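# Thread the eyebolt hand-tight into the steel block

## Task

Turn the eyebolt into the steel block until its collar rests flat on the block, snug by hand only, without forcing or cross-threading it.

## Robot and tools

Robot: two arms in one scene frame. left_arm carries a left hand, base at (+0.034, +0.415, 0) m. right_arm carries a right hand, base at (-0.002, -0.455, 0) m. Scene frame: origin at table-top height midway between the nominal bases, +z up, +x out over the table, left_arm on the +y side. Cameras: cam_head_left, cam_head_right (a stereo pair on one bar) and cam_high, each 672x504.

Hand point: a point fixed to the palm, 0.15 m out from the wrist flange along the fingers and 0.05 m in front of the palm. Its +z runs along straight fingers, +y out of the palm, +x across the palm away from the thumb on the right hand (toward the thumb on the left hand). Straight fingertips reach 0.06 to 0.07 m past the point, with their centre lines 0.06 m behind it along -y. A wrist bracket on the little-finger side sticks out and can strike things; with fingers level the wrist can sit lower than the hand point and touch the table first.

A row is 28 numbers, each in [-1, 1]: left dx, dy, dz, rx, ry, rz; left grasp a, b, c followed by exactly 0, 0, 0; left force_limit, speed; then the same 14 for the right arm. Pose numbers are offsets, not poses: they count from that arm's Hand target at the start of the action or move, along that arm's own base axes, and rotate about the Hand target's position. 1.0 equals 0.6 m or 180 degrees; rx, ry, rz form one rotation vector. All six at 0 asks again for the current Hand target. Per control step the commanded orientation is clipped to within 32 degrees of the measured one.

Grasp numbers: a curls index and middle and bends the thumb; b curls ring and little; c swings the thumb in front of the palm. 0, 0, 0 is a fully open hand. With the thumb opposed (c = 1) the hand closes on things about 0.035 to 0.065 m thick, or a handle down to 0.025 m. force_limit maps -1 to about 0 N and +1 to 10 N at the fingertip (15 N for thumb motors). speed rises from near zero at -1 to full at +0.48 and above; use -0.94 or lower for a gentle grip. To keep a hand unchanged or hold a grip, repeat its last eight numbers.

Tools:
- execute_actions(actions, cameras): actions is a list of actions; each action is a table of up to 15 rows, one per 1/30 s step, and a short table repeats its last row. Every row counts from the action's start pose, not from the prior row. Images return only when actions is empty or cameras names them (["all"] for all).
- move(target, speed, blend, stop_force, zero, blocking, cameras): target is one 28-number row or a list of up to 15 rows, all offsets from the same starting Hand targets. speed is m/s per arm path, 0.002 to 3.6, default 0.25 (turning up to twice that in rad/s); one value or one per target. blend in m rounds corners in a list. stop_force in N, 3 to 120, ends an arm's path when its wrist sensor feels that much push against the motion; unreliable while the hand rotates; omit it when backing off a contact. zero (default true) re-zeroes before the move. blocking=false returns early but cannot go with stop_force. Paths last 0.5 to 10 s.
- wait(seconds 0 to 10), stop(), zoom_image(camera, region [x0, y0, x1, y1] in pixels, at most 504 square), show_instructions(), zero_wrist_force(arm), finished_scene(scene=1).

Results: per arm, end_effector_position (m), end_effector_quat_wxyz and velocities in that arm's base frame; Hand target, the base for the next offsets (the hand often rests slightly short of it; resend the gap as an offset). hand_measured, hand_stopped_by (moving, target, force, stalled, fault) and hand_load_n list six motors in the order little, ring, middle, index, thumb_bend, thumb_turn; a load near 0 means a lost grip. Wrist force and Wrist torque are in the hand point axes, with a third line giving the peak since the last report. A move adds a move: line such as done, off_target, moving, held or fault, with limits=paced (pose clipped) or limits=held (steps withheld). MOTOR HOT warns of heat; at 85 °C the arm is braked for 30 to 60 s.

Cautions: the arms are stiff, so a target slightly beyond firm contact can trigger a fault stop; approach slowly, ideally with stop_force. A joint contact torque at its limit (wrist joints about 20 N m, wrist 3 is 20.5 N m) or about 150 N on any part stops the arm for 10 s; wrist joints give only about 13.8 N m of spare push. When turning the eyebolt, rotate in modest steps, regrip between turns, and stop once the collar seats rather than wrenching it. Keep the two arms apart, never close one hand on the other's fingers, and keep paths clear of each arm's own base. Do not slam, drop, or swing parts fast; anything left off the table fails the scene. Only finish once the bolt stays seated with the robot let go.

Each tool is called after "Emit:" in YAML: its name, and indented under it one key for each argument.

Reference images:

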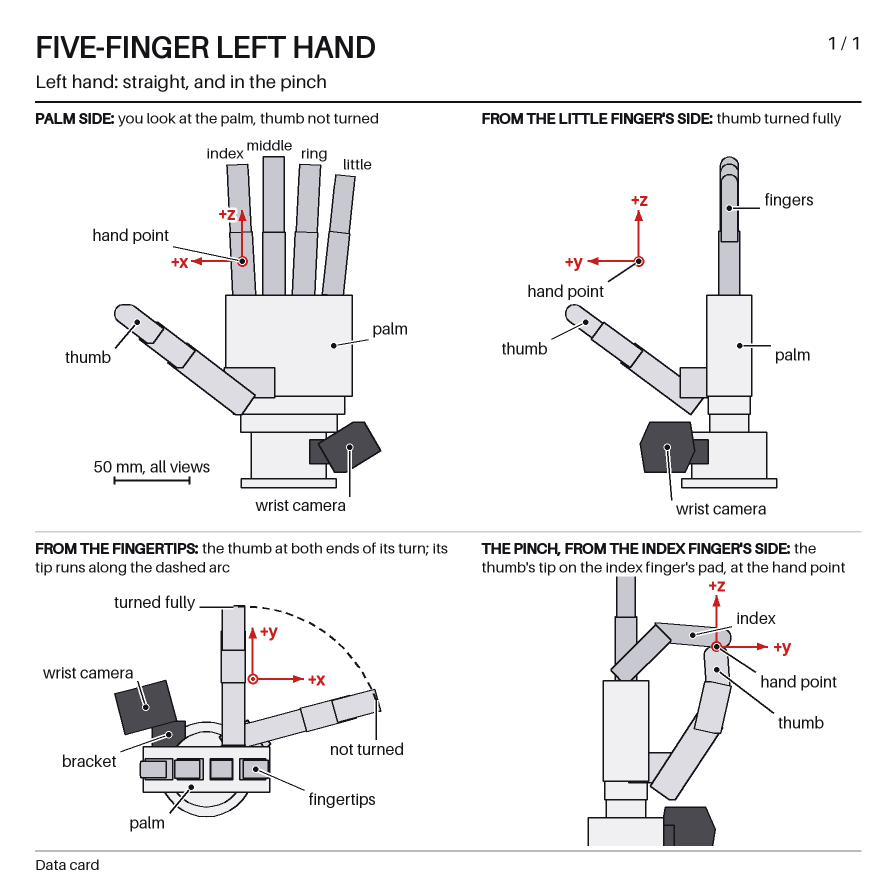

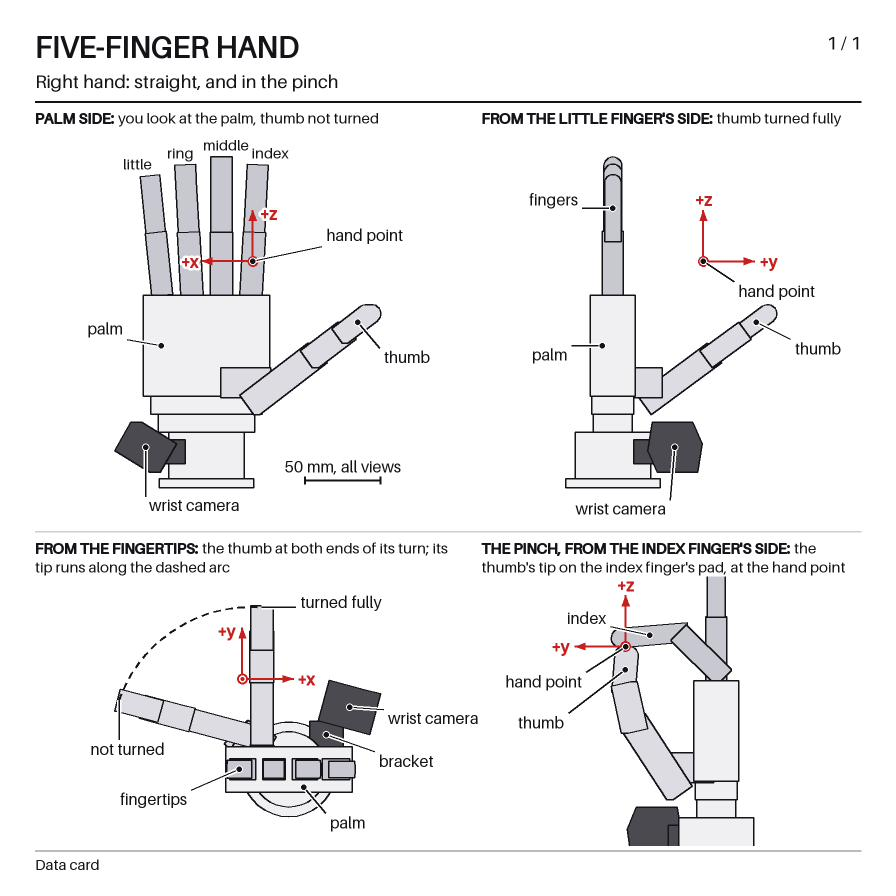

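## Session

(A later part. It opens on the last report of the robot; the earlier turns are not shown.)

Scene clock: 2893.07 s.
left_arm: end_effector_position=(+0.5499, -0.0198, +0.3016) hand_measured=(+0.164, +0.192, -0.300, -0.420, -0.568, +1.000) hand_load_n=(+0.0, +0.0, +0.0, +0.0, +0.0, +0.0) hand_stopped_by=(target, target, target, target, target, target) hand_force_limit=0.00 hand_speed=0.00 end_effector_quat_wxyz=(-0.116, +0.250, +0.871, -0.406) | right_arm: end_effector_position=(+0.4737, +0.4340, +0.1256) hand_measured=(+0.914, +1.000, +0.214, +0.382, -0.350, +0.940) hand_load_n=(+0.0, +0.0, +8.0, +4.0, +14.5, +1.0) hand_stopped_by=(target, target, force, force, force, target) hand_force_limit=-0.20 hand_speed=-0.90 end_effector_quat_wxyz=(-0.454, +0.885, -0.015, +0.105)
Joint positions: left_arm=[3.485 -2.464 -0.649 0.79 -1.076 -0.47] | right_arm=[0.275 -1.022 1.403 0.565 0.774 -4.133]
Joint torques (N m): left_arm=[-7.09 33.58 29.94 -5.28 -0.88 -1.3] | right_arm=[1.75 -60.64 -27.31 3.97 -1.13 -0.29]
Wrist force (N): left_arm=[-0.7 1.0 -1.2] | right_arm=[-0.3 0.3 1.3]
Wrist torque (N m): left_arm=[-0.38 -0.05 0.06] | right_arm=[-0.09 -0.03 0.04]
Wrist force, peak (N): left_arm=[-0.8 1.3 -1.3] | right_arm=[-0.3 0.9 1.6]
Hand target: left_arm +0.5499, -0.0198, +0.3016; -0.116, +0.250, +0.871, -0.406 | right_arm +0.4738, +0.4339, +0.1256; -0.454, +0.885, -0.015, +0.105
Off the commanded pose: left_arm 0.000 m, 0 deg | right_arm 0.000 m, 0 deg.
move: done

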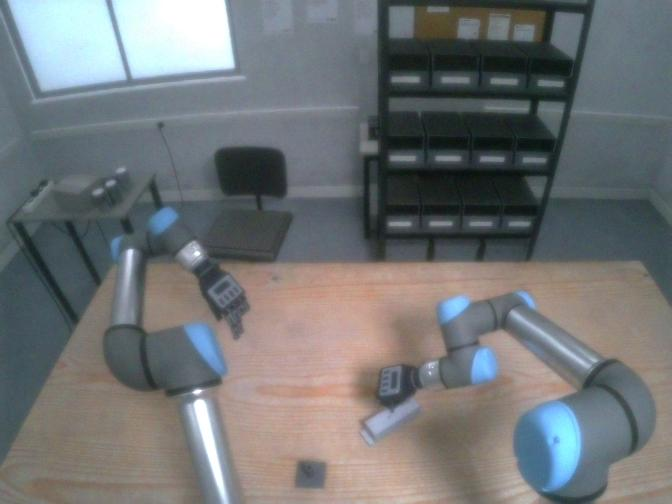

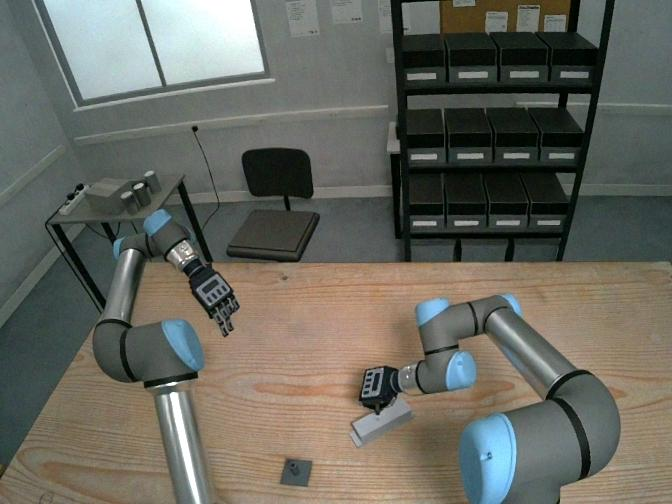

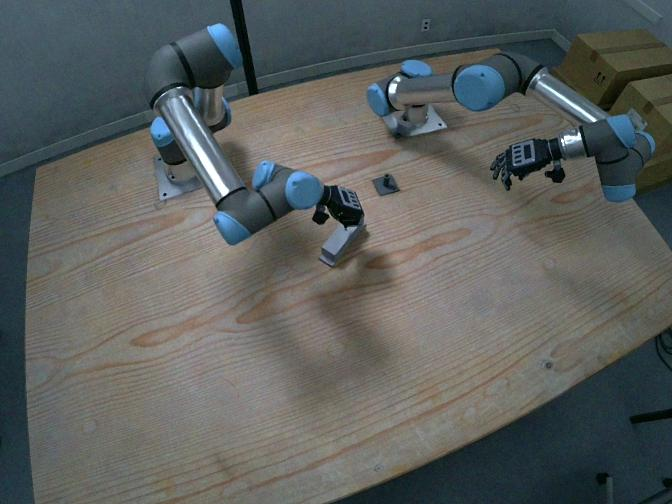

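Emit:
zoom_image:
  camera: "cam_head_left"
  region: [350, 375, 430, 455]

Emit:
zoom_image:
  camera: "cam_head_right"
  region: [340, 375, 420, 455]

Emit:
zoom_image:
  camera: "cam_high"
  region: [335, 215, 355, 235]

Scaled by 6.300 from the camera's 672x504 image, which has a finer 960x720 frame.

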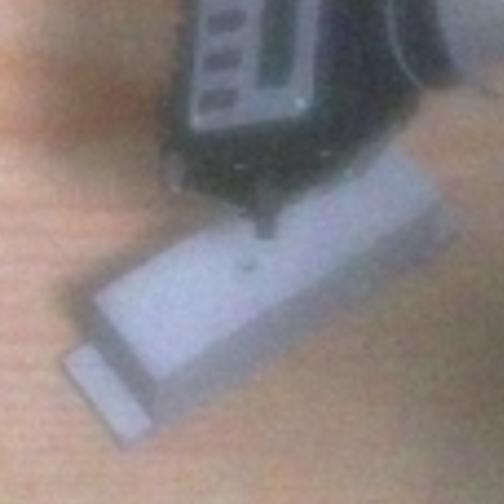

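Scaled by 6.300 from the camera's 672x504 image, which has a finer 960x720 frame.

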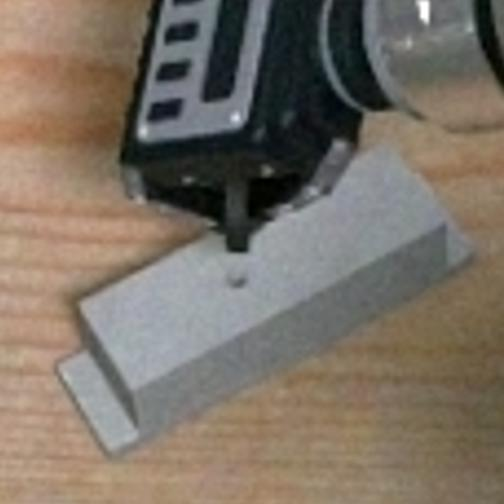

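Scaled by 25.200 from the camera's 672x504 image, which has a finer 960x720 frame.

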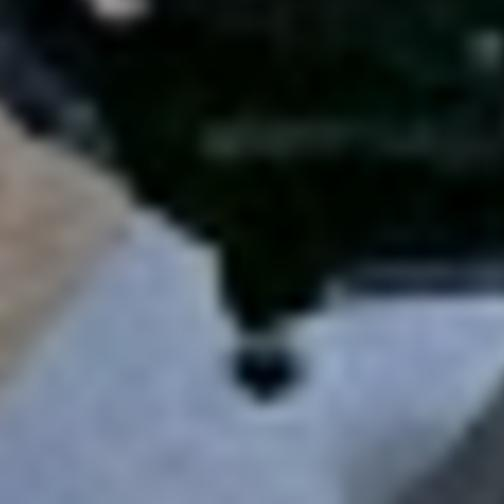

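Emit:
move:
  target: [0,0,0,0,0,0,0.35,0.6,1,0,0,0,0.0,0, 0.0025,-0.0003,0.0147,0.0108,0.0883,0,0.86,1,0.97,0,0,0,-0.2,-0.9]
  speed: 0.06
  cameras: ["all"]

Emit:
zoom_image:
  camera: "cam_high"
  region: [330, 205, 360, 235]

Emit:
zoom_image:
  camera: "cam_head_right"
  region: [360, 395, 395, 430]

Emit:
zoom_image:
  camera: "cam_head_left"
  region: [375, 390, 410, 425]

Scene clock: 3056.53 s.
left_arm: end_effector_position=(+0.5499, -0.0198, +0.3016) hand_measured=(+0.164, +0.192, -0.300, -0.420, -0.568, +1.000) hand_load_n=(+0.0, +0.0, +0.0, +0.0, +0.0, +0.0) hand_stopped_by=(target, target, target, target, target, target) hand_force_limit=0.00 hand_speed=0.00 end_effector_quat_wxyz=(-0.116, +0.250, +0.871, -0.406) | right_arm: end_effector_position=(+0.4753, +0.4337, +0.1343) hand_measured=(+0.914, +1.000, +0.214, +0.382, -0.350, +0.940) hand_load_n=(+0.0, +0.0, +7.5, +4.0, +14.5, +0.5) hand_stopped_by=(target, target, force, force, force, target) hand_force_limit=-0.20 hand_speed=-0.90 end_effector_quat_wxyz=(-0.462, +0.883, -0.079, -0.018)
Joint positions: left_arm=[3.485 -2.464 -0.649 0.79 -1.076 -0.47] | right_arm=[0.236 -0.873 1.204 0.856 0.665 -4.109]
Joint torques (N m): left_arm=[-6.81 34.03 31.4 -5.14 -1 -1.19] | right_arm=[4.2 -66.21 -8.87 -1.11 0.14 -1.66]
Wrist force (N): left_arm=[-0.8 1.0 -1.0] | right_arm=[0.2 0.4 1.0]
Wrist torque (N m): left_arm=[-0.38 -0.04 0.06] | right_arm=[-0.05 -0.11 -0.08]
Wrist force, peak (N): left_arm=[-0.7 1.2 -1.4] | right_arm=[-0.3 0.6 1.5]
Hand target: left_arm +0.5499, -0.0198, +0.3016; -0.116, +0.250, +0.871, -0.406 | right_arm +0.4753, +0.4338, +0.1344; -0.462, +0.883, -0.079, -0.018
Off the commanded pose: left_arm 0.000 m, 0 deg | right_arm 0.000 m, 0 deg.
move: done

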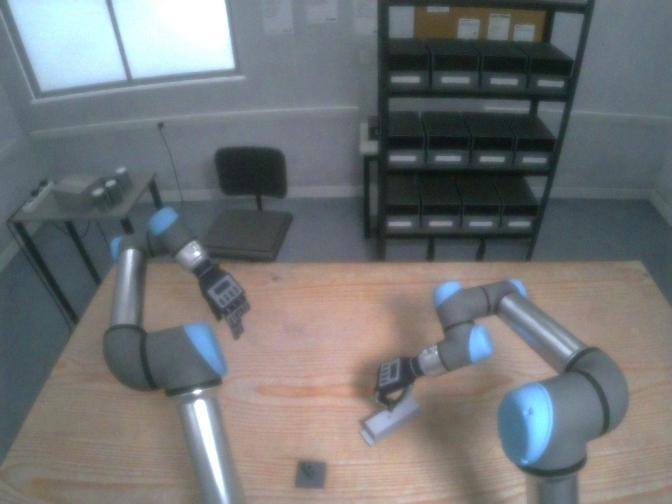

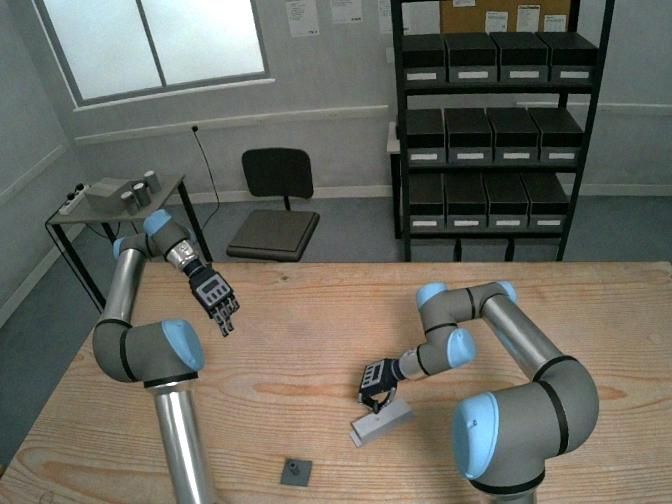

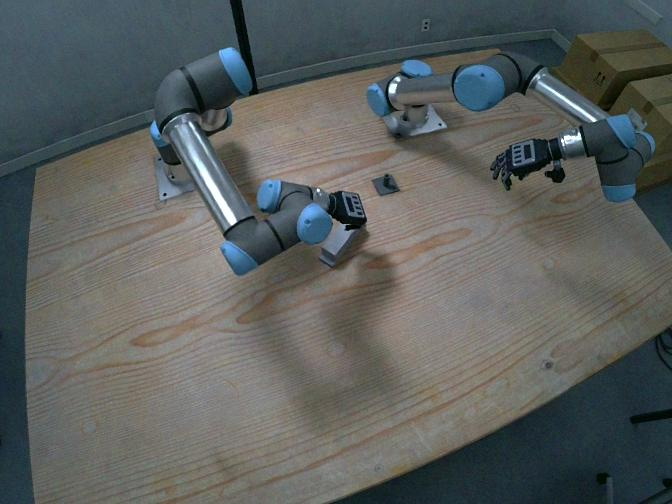

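Scaled by 16.800 from the camera's 672x504 image, which has a finer 960x720 frame.

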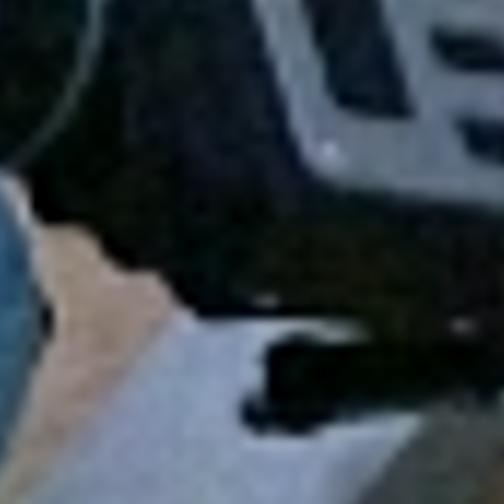

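Scaled by 14.400 from the camera's 672x504 image, which has a finer 960x720 frame.

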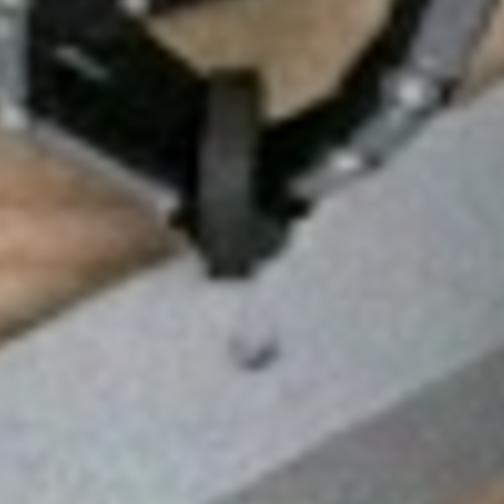

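Scaled by 14.400 from the camera's 672x504 image, which has a finer 960x720 frame.

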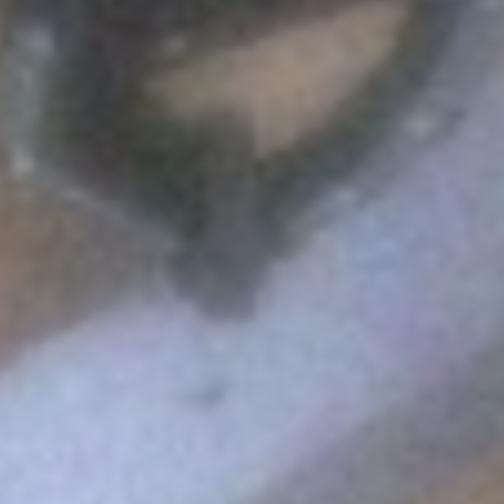

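Emit:
move:
  target: [0,0,0,0,0,0,0.35,0.6,1,0,0,0,0.0,0, -0.003,0,0.001,0.0027,0.0221,0,0.86,1,0.97,0,0,0,-0.2,-0.9]
  speed: 0.06

Emit:
move:
  target: [0,0,0,0,0,0,0.35,0.6,1,0,0,0,0.0,0, 0,0,-0.055,0,0,0,0.86,1,0.97,0,0,0,-0.2,-0.9]
  speed: 0.012
  stop_force: 3
  cameras: ["all"]

Emit:
zoom_image:
  camera: "cam_high"
  region: [330, 205, 360, 235]

Emit:
zoom_image:
  camera: "cam_head_right"
  region: [360, 395, 395, 430]

Emit:
zoom_image:
  camera: "cam_head_left"
  region: [375, 390, 410, 425]

Scene clock: 3146.27 s.
left_arm: end_effector_position=(+0.5499, -0.0198, +0.3016) hand_measured=(+0.164, +0.192, -0.300, -0.420, -0.568, +1.000) hand_load_n=(+0.0, +0.0, +0.0, +0.0, +0.0, +0.0) hand_stopped_by=(target, target, target, target, target, target) hand_force_limit=0.00 hand_speed=0.00 end_effector_quat_wxyz=(-0.116, +0.250, +0.871, -0.406) | right_arm: end_effector_position=(+0.4735, +0.4337, +0.1349) hand_measured=(+0.914, +1.000, +0.214, +0.382, -0.350, +0.940) hand_load_n=(+0.0, +0.0, +7.5, +4.0, +14.0, +0.5) hand_stopped_by=(target, target, force, force, force, target) hand_force_limit=-0.20 hand_speed=-0.90 end_effector_quat_wxyz=(-0.463, +0.880, -0.095, -0.049)
Joint positions: left_arm=[3.485 -2.464 -0.649 0.79 -1.076 -0.47] | right_arm=[0.229 -0.837 1.166 0.921 0.64 -4.107]
Joint torques (N m): left_arm=[-7.6 33.29 30.07 -5.15 -1.01 -1.18] | right_arm=[0.36 -67.93 -8.37 -1.16 -0.06 -1.53]
Wrist force (N): left_arm=[-0.7 1.1 -1.1] | right_arm=[-0.2 0.3 1.0]
Wrist torque (N m): left_arm=[-0.37 -0.06 0.07] | right_arm=[-0.06 -0.03 -0.10]
Wrist force, peak (N): left_arm=[-0.9 1.1 -1.3] | right_arm=[-0.2 0.5 1.4]
Hand target: left_arm +0.5499, -0.0198, +0.3016; -0.116, +0.250, +0.871, -0.406 | right_arm +0.4735, +0.4338, +0.1350; -0.463, +0.880, -0.095, -0.049
Off the commanded pose: left_arm 0.000 m, 0 deg | right_arm 0.000 m, 0 deg.
move: done

Scene clock: 3150.50 s.
left_arm: end_effector_position=(+0.5499, -0.0198, +0.3016) hand_measured=(+0.164, +0.192, -0.300, -0.420, -0.568, +1.000) hand_load_n=(+0.0, +0.0, +0.0, +0.0, +0.0, +0.0) hand_stopped_by=(target, target, target, target, target, target) hand_force_limit=0.00 hand_speed=0.00 end_effector_quat_wxyz=(-0.116, +0.250, +0.871, -0.406) | right_arm: end_effector_position=(+0.4735, +0.4338, +0.1020) hand_measured=(+0.914, +1.000, +0.214, +0.382, -0.350, +0.940) hand_load_n=(+0.0, +0.0, +7.5, +3.5, +14.0, +0.5) hand_stopped_by=(target, target, force, force, force, target) hand_force_limit=-0.20 hand_speed=-0.90 end_effector_quat_wxyz=(-0.463, +0.880, -0.095, -0.049)
Joint positions: left_arm=[3.485 -2.464 -0.649 0.79 -1.076 -0.47] | right_arm=[0.229 -0.807 1.203 0.855 0.64 -4.107]
Joint torques (N m): left_arm=[-7.9 32.62 30.77 -5.28 -1.04 -1.09] | right_arm=[9.87 -69.33 -23.79 4.87 -0.43 1.64]
Wrist force (N): left_arm=[-0.8 1.0 -1.2] | right_arm=[0.0 0.1 1.4]
Wrist torque (N m): left_arm=[-0.38 -0.04 0.06] | right_arm=[-0.10 -0.08 -0.09]
Wrist force, peak (N): left_arm=[-0.9 1.2 -1.1] | right_arm=[0.1 0.4 1.4]
Hand target: left_arm +0.5499, -0.0198, +0.3016; -0.116, +0.250, +0.871, -0.406 | right_arm +0.4735, +0.4338, +0.1020; -0.463, +0.880, -0.095, -0.049
Off the commanded pose: left_arm 0.000 m, 0 deg | right_arm 0.000 m, 0 deg.
move: done

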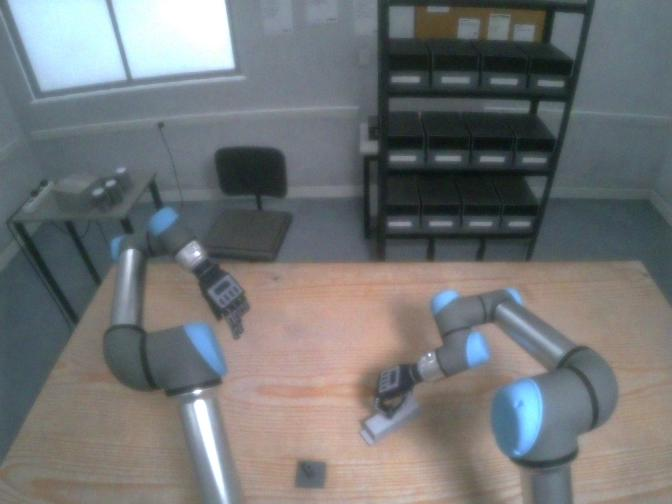

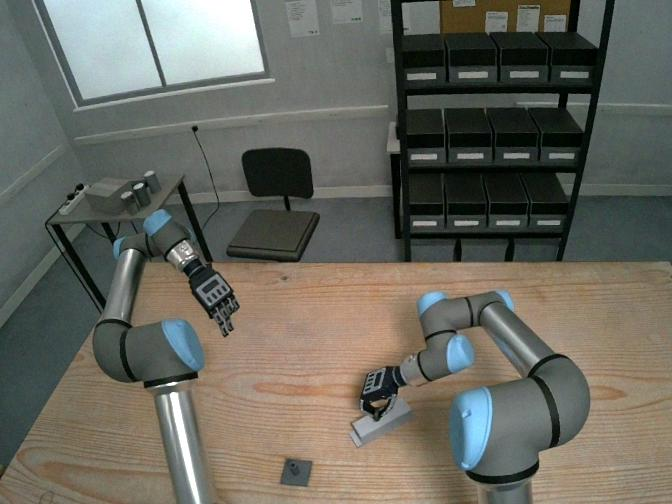

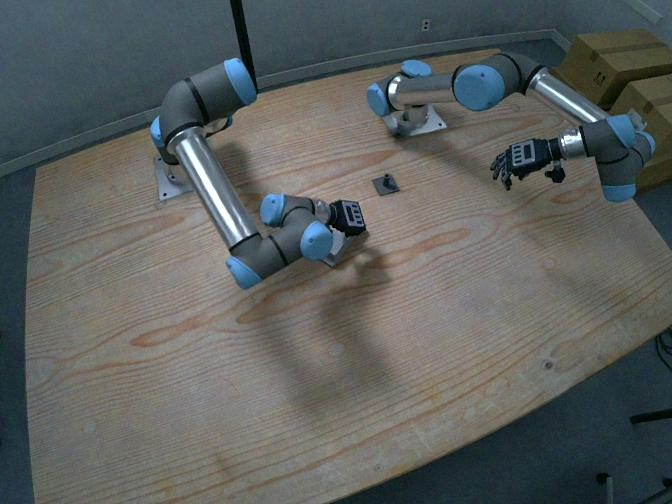

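Scaled by 16.800 from the camera's 672x504 image, which has a finer 960x720 frame.

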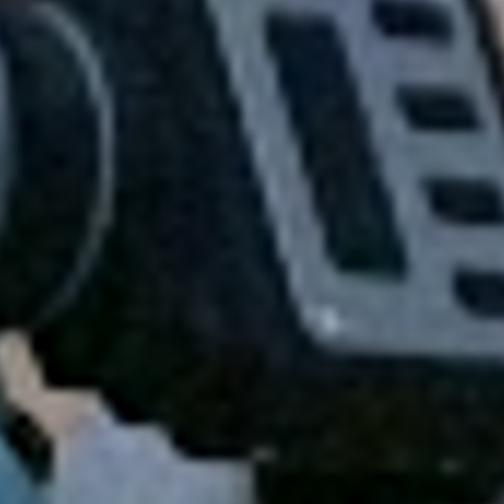

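Scaled by 14.400 from the camera's 672x504 image, which has a finer 960x720 frame.

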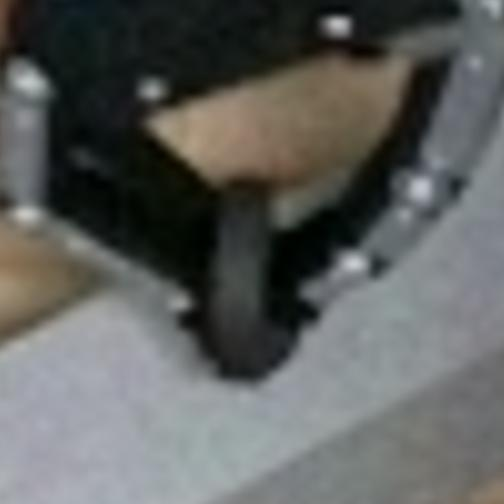

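Scaled by 14.400 from the camera's 672x504 image, which has a finer 960x720 frame.

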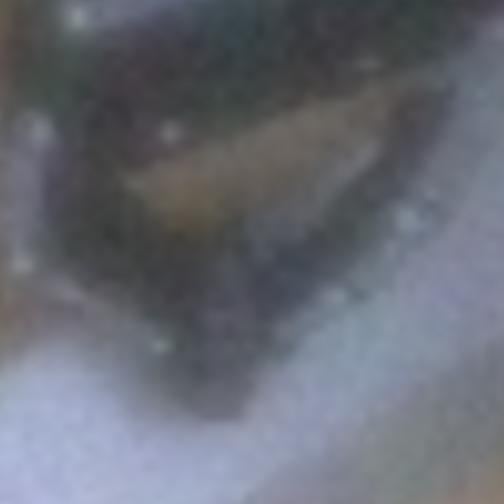

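Emit:
zoom_image:
  camera: "cam_head_right"
  region: [367, 403, 389, 425]

Emit:
zoom_image:
  camera: "cam_head_left"
  region: [378, 402, 400, 424]

Scaled by 22.909 from the camera's 672x504 image, which has a finer 960x720 frame.

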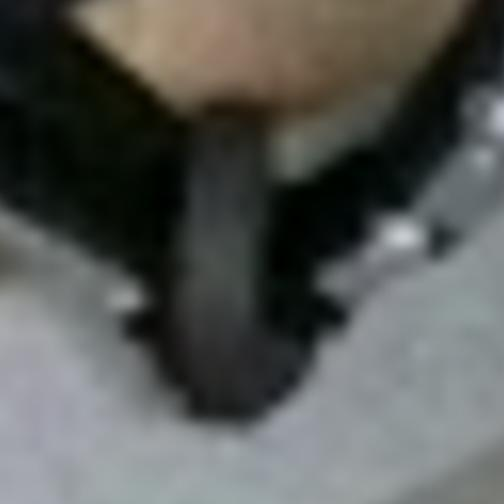

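Scaled by 22.909 from the camera's 672x504 image, which has a finer 960x720 frame.

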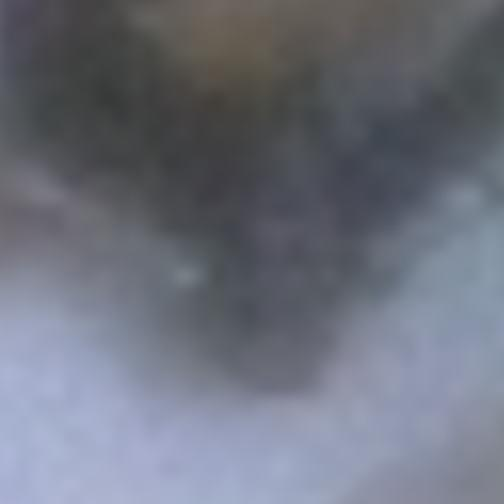

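Emit:
move:
  target: [0,0,0,0,0,0,0.35,0.6,1,0,0,0,0.0,0, 0,0,-0.025,0,0,0,0.86,1,0.97,0,0,0,-0.2,-0.9]
  speed: 0.01
  stop_force: 3
  cameras: ["cam_head_right"]

Emit:
zoom_image:
  camera: "cam_head_right"
  region: [367, 403, 389, 425]

Scene clock: 3209.00 s.
left_arm: end_effector_position=(+0.5499, -0.0198, +0.3016) hand_measured=(+0.164, +0.192, -0.300, -0.420, -0.568, +1.000) hand_load_n=(+0.0, +0.0, +0.0, +0.0, +0.0, +0.0) hand_stopped_by=(target, target, target, target, target, target) hand_force_limit=0.00 hand_speed=0.00 end_effector_quat_wxyz=(-0.116, +0.250, +0.871, -0.406) | right_arm: end_effector_position=(+0.4735, +0.4338, +0.0990) hand_measured=(+0.914, +1.000, +0.214, +0.382, -0.350, +0.940) hand_load_n=(+0.0, +0.0, +8.5, +2.5, +12.5, +1.0) hand_stopped_by=(target, target, force, force, force, target) hand_force_limit=-0.20 hand_speed=-0.90 end_effector_quat_wxyz=(-0.463, +0.880, -0.095, -0.049)
Joint positions: left_arm=[3.485 -2.464 -0.649 0.79 -1.076 -0.47] | right_arm=[0.229 -0.805 1.206 0.848 0.64 -4.107]
Joint torques (N m): left_arm=[-9.34 34.03 29.81 -5.06 -0.92 -1.09] | right_arm=[9.74 -67.11 -25.63 4.7 -0.84 1.08]
Wrist force (N): left_arm=[-0.7 0.9 -1.1] | right_arm=[0.2 -2.4 -0.4]
Wrist torque (N m): left_arm=[-0.39 -0.06 0.07] | right_arm=[-0.18 -0.06 -0.13]
Wrist force, peak (N): left_arm=[-0.9 1.1 -1.3] | right_arm=[0.0 -7.7 -3.5]
Hand target: left_arm +0.5499, -0.0198, +0.3016; -0.116, +0.250, +0.871, -0.406 | right_arm +0.4735, +0.4338, +0.0990; -0.463, +0.880, -0.095, -0.049 (not the last commanded pose)
Off the commanded pose: left_arm 0.000 m, 0 deg | right_arm 0.012 m, 0 deg.
move: contact (right_arm)
Images, in order (width x height): cam_head_right 672x504.

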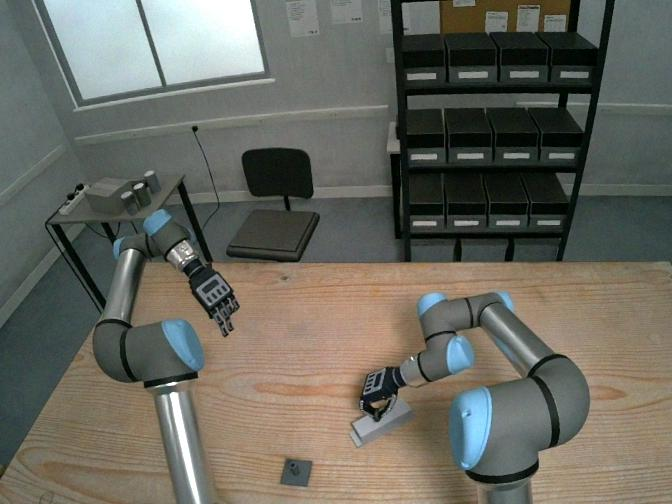

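Scaled by 22.909 from the camera's 672x504 image, which has a finer 960x720 frame.

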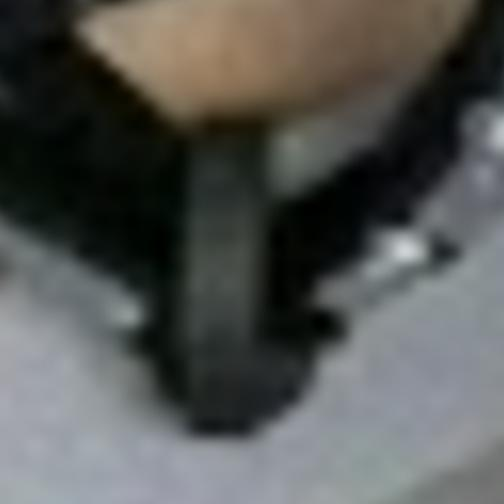

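Emit:
move:
  target:
    - [0,0,0,0,0,0,0.35,0.6,1,0,0,0,0.0,0, 0,0,0.03,0,0,0,0.86,1,0.97,0,0,0,-0.2,-0.9]
    - [0,0,0,0,0,0,0.35,0.6,1,0,0,0,0.0,0, 0.0382,-0.0073,0.075,0,0,-0.5278,0.86,1,0.97,0,0,0,-0.2,-0.9]
  speed: [0.04,0.18]
  cameras: ["all"]

Emit:
zoom_image:
  camera: "cam_high"
  region: [325, 195, 365, 235]

Scene clock: 3280.03 s.
left_arm: end_effector_position=(+0.5499, -0.0198, +0.3016) hand_measured=(+0.164, +0.192, -0.300, -0.420, -0.568, +1.000) hand_load_n=(+0.0, +0.0, +0.0, +0.0, +0.0, +0.0) hand_stopped_by=(target, target, target, target, target, target) hand_force_limit=0.00 hand_speed=0.00 end_effector_quat_wxyz=(-0.116, +0.250, +0.871, -0.406) | right_arm: end_effector_position=(+0.4963, +0.4295, +0.1439) hand_measured=(+0.914, +1.000, +0.214, +0.382, -0.350, +0.940) hand_load_n=(+0.0, +0.0, +8.5, +3.0, +13.5, +1.5) hand_stopped_by=(target, target, force, force, force, target) hand_force_limit=-0.20 hand_speed=-0.90 end_effector_quat_wxyz=(+0.349, -0.525, +0.713, -0.308)
Joint positions: left_arm=[3.485 -2.464 -0.649 0.79 -1.076 -0.47] | right_arm=[0.641 -1.094 1.454 0.385 2.152 -2.46]
Joint torques (N m): left_arm=[-7.14 33.65 28.88 -5.1 -0.88 -1.3] | right_arm=[-11.32 -58.25 -12.52 -0.88 1.58 1.57]
Wrist force (N): left_arm=[-0.4 0.8 -1.2] | right_arm=[-0.2 0.0 1.0]
Wrist torque (N m): left_arm=[-0.39 -0.10 0.09] | right_arm=[-0.12 -0.03 -0.12]
Wrist force, peak (N): left_arm=[-0.7 1.2 -1.5] | right_arm=[0.2 -2.6 -0.5]
Hand target: left_arm +0.5499, -0.0198, +0.3016; -0.116, +0.250, +0.871, -0.406 | right_arm +0.4964, +0.4294, +0.1440; +0.349, -0.525, +0.713, -0.308
Off the commanded pose: left_arm 0.000 m, 0 deg | right_arm 0.000 m, 0 deg.
move: done

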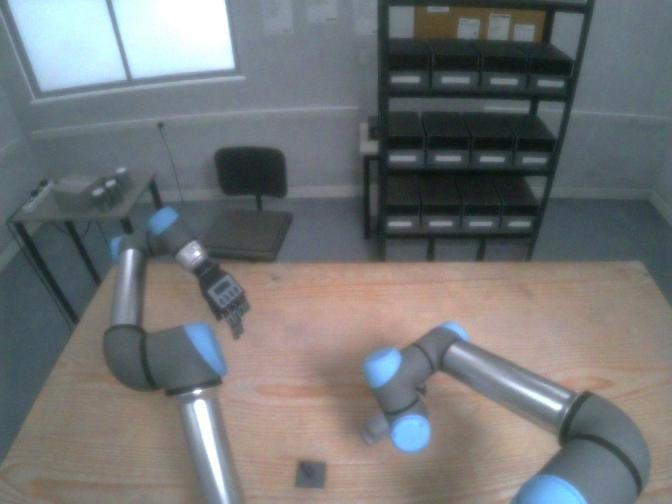

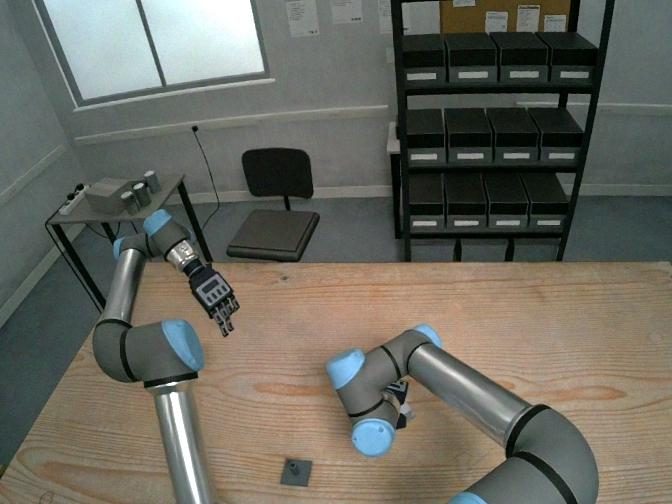

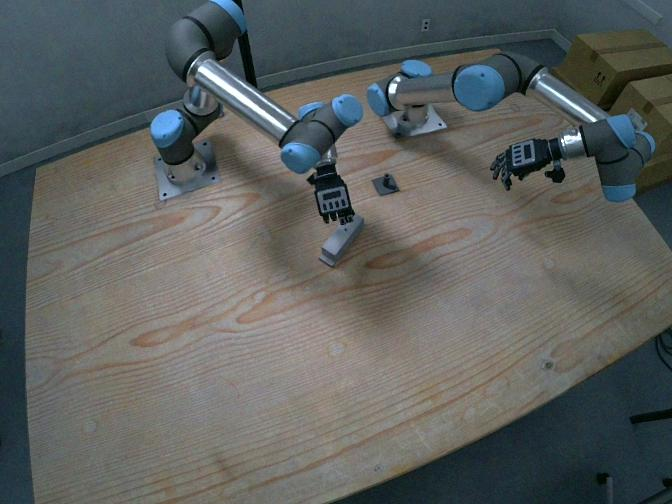

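Scaled by 12.600 from the camera's 672x504 image, which has a finer 960x720 frame.

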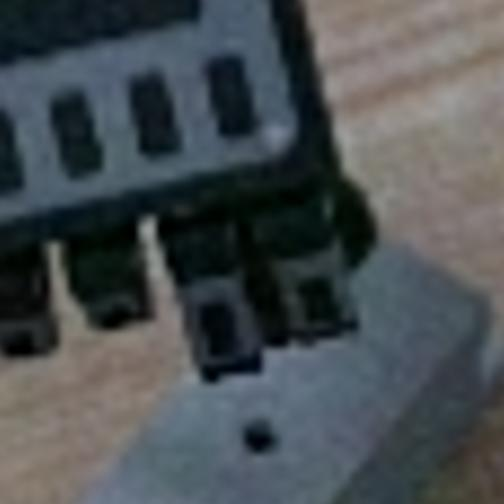

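Emit:
move:
  target: [0,0,0,0,0,0,0.35,0.6,1,0,0,0,0.0,0, -0.0182,-0.0127,-0.03,0,0,0.5278,0.86,1,0.97,0,0,0,-0.2,-0.9]
  speed: 0.18
  cameras: ["all"]

Emit:
zoom_image:
  camera: "cam_head_right"
  region: [362, 390, 397, 425]

Emit:
zoom_image:
  camera: "cam_high"
  region: [330, 205, 360, 235]

Scene clock: 3430.30 s.
left_arm: end_effector_position=(+0.5499, -0.0198, +0.3016) hand_measured=(+0.164, +0.192, -0.300, -0.420, -0.568, +1.000) hand_load_n=(+0.0, +0.0, +0.0, +0.0, +0.0, +0.0) hand_stopped_by=(target, target, target, target, target, target) hand_force_limit=0.00 hand_speed=0.00 end_effector_quat_wxyz=(-0.116, +0.250, +0.871, -0.406) | right_arm: end_effector_position=(+0.4855, +0.4217, +0.1259) hand_measured=(+0.914, +1.000, +0.214, +0.382, -0.350, +0.940) hand_load_n=(+0.0, +0.0, +8.5, +3.0, +13.5, +1.5) hand_stopped_by=(target, target, force, force, force, target) hand_force_limit=-0.20 hand_speed=-0.90 end_effector_quat_wxyz=(-0.463, +0.880, -0.095, -0.049) end_effector_velocity=(+0.000, +0.000, +0.000) end_effector_angular_velocity=(+0.001, -0.003, +0.004)
Joint positions: left_arm=[3.485 -2.464 -0.649 0.79 -1.076 -0.47] | right_arm=[0.204 -0.811 1.152 0.941 0.632 -4.147]
Joint velocities: left_arm=[within noise] | right_arm=[0.001 0.001 0 0 -0.001 -0.005]
Joint torques (N m): left_arm=[-7.47 33.63 29.39 -5.08 -0.84 -1.16] | right_arm=[10.89 -68.14 -14.75 2.95 -1.08 -1.52]
Wrist force (N): left_arm=[-0.7 1.3 -1.2] | right_arm=[-0.1 0.0 1.1]
Wrist torque (N m): left_arm=[-0.33 -0.06 0.06] | right_arm=[-0.10 -0.05 0.01]
Wrist force, peak (N): left_arm=[-0.7 1.3 -1.2] | right_arm=[-2.3 2.3 -1.1]
Hand target: left_arm +0.5499, -0.0198, +0.3016; -0.116, +0.250, +0.871, -0.406 | right_arm +0.4855, +0.4218, +0.1260; -0.463, +0.880, -0.095, -0.049
Off the commanded pose: left_arm 0.000 m, 0 deg | right_arm 0.000 m, 0 deg.
move: done

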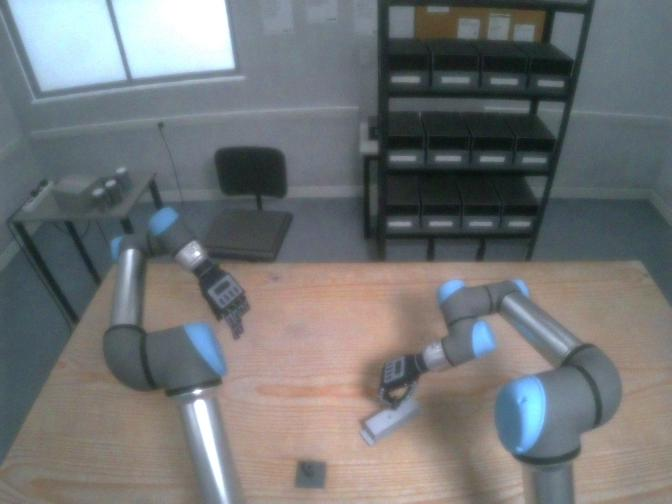

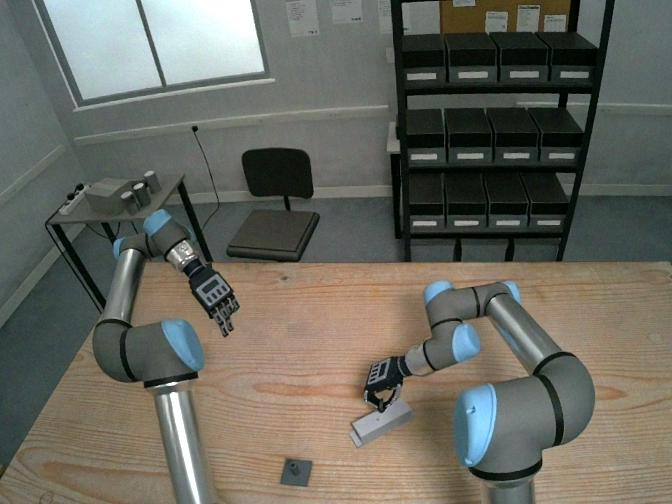

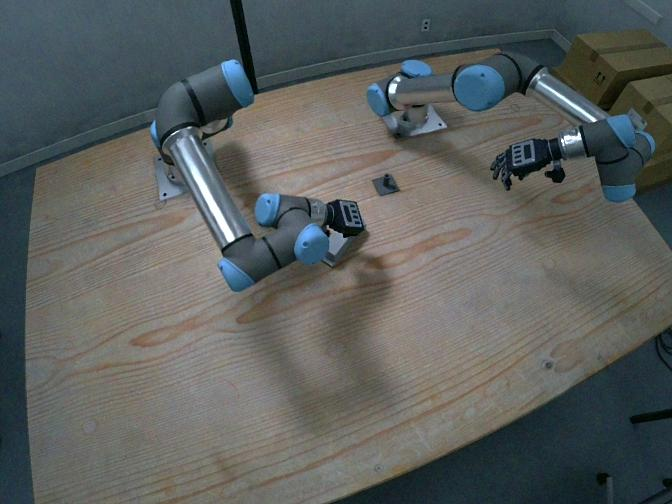

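Scaled by 14.400 from the camera's 672x504 image, which has a finer 960x720 frame.

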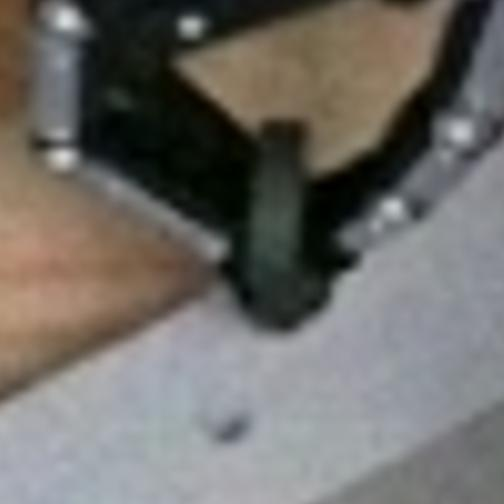

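Scaled by 16.800 from the camera's 672x504 image, which has a finer 960x720 frame.

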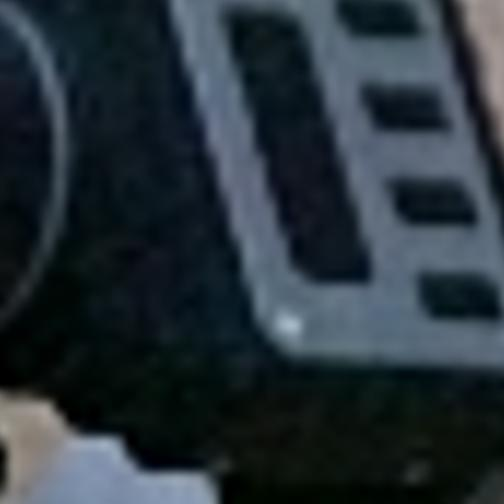

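Emit:
move:
  target: [0,0,0,0,0,0,0.35,0.6,1,0,0,0,0.0,0, 0,0,-0.06,0,0,0,0.86,1,0.97,0,0,0,-0.2,-0.9]
  speed: 0.012
  stop_force: 3
  cameras: ["cam_head_right","cam_head_left"]

Emit:
zoom_image:
  camera: "cam_head_right"
  region: [367, 400, 392, 425]

Emit:
zoom_image:
  camera: "cam_head_left"
  region: [380, 398, 405, 423]

Scene clock: 3446.33 s.
left_arm: end_effector_position=(+0.5499, -0.0198, +0.3016) hand_measured=(+0.164, +0.192, -0.300, -0.420, -0.568, +1.000) hand_load_n=(+0.0, +0.0, +0.0, +0.0, +0.5, +0.0) hand_stopped_by=(target, target, target, target, target, target) hand_force_limit=0.00 hand_speed=0.00 end_effector_quat_wxyz=(-0.116, +0.250, +0.871, -0.406) | right_arm: end_effector_position=(+0.4855, +0.4218, +0.0989) hand_measured=(+0.914, +1.000, +0.214, +0.382, -0.350, +0.940) hand_load_n=(+0.0, +0.0, +8.5, +3.0, +13.0, +1.0) hand_stopped_by=(target, target, force, force, force, target) hand_force_limit=-0.20 hand_speed=-0.90 end_effector_quat_wxyz=(-0.463, +0.880, -0.095, -0.049)
Joint positions: left_arm=[3.485 -2.464 -0.649 0.79 -1.076 -0.47] | right_arm=[0.204 -0.786 1.181 0.888 0.632 -4.148]
Joint torques (N m): left_arm=[-7.64 34.28 29.07 -4.88 -0.93 -1.17] | right_arm=[10.4 -67.42 -24.69 4.87 0.32 1.13]
Wrist force (N): left_arm=[-1.0 1.2 -1.2] | right_arm=[0.1 -2.8 -0.2]
Wrist torque (N m): left_arm=[-0.34 -0.02 0.05] | right_arm=[-0.17 -0.06 -0.01]
Wrist force, peak (N): left_arm=[-0.8 1.4 -1.2] | right_arm=[-0.6 -8.9 -3.2]
Hand target: left_arm +0.5499, -0.0198, +0.3016; -0.116, +0.250, +0.871, -0.406 | right_arm +0.4855, +0.4218, +0.0989; -0.463, +0.880, -0.095, -0.049 (not the last commanded pose)
Off the commanded pose: left_arm 0.000 m, 0 deg | right_arm 0.009 m, 0 deg.
move: contact (right_arm)
Images, in order (width x height): cam_head_left 672x504, cam_head_right 672x504.

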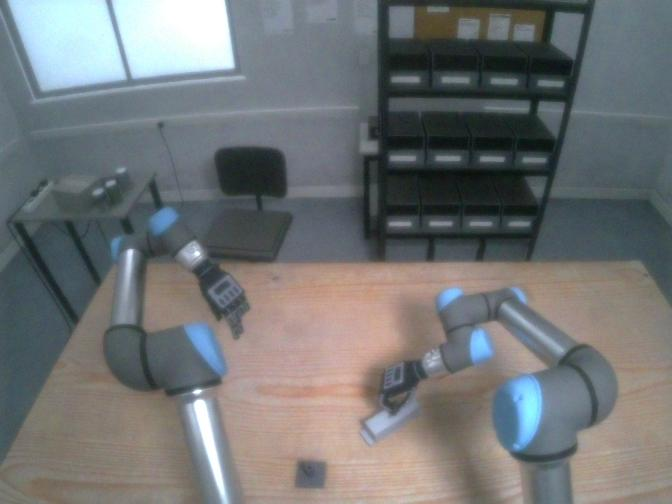

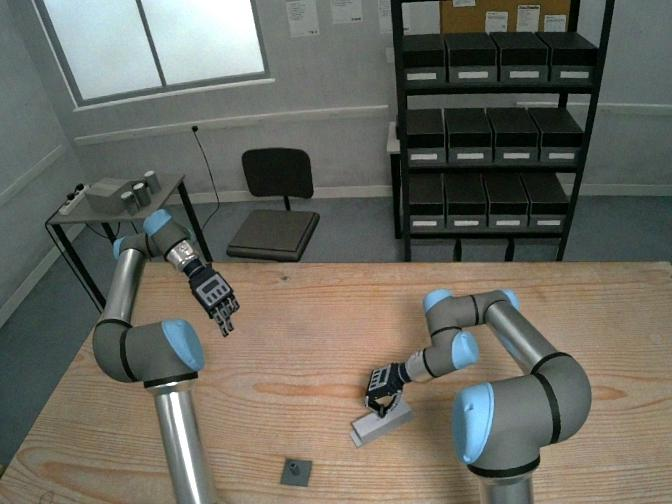

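Scaled by 20.160 from the camera's 672x504 image, which has a finer 960x720 frame.

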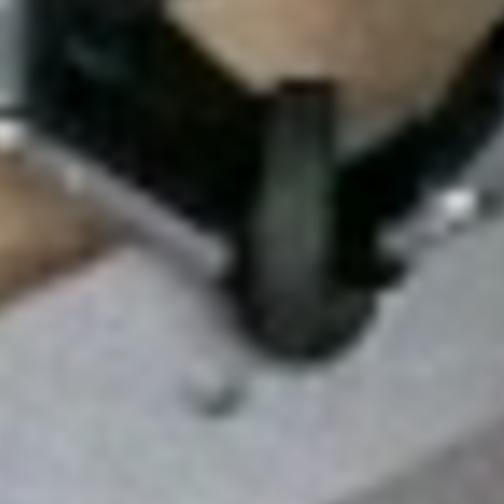

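Scaled by 20.160 from the camera's 672x504 image, which has a finer 960x720 frame.

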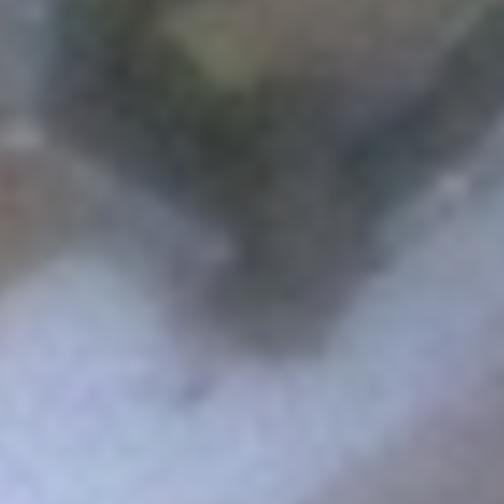

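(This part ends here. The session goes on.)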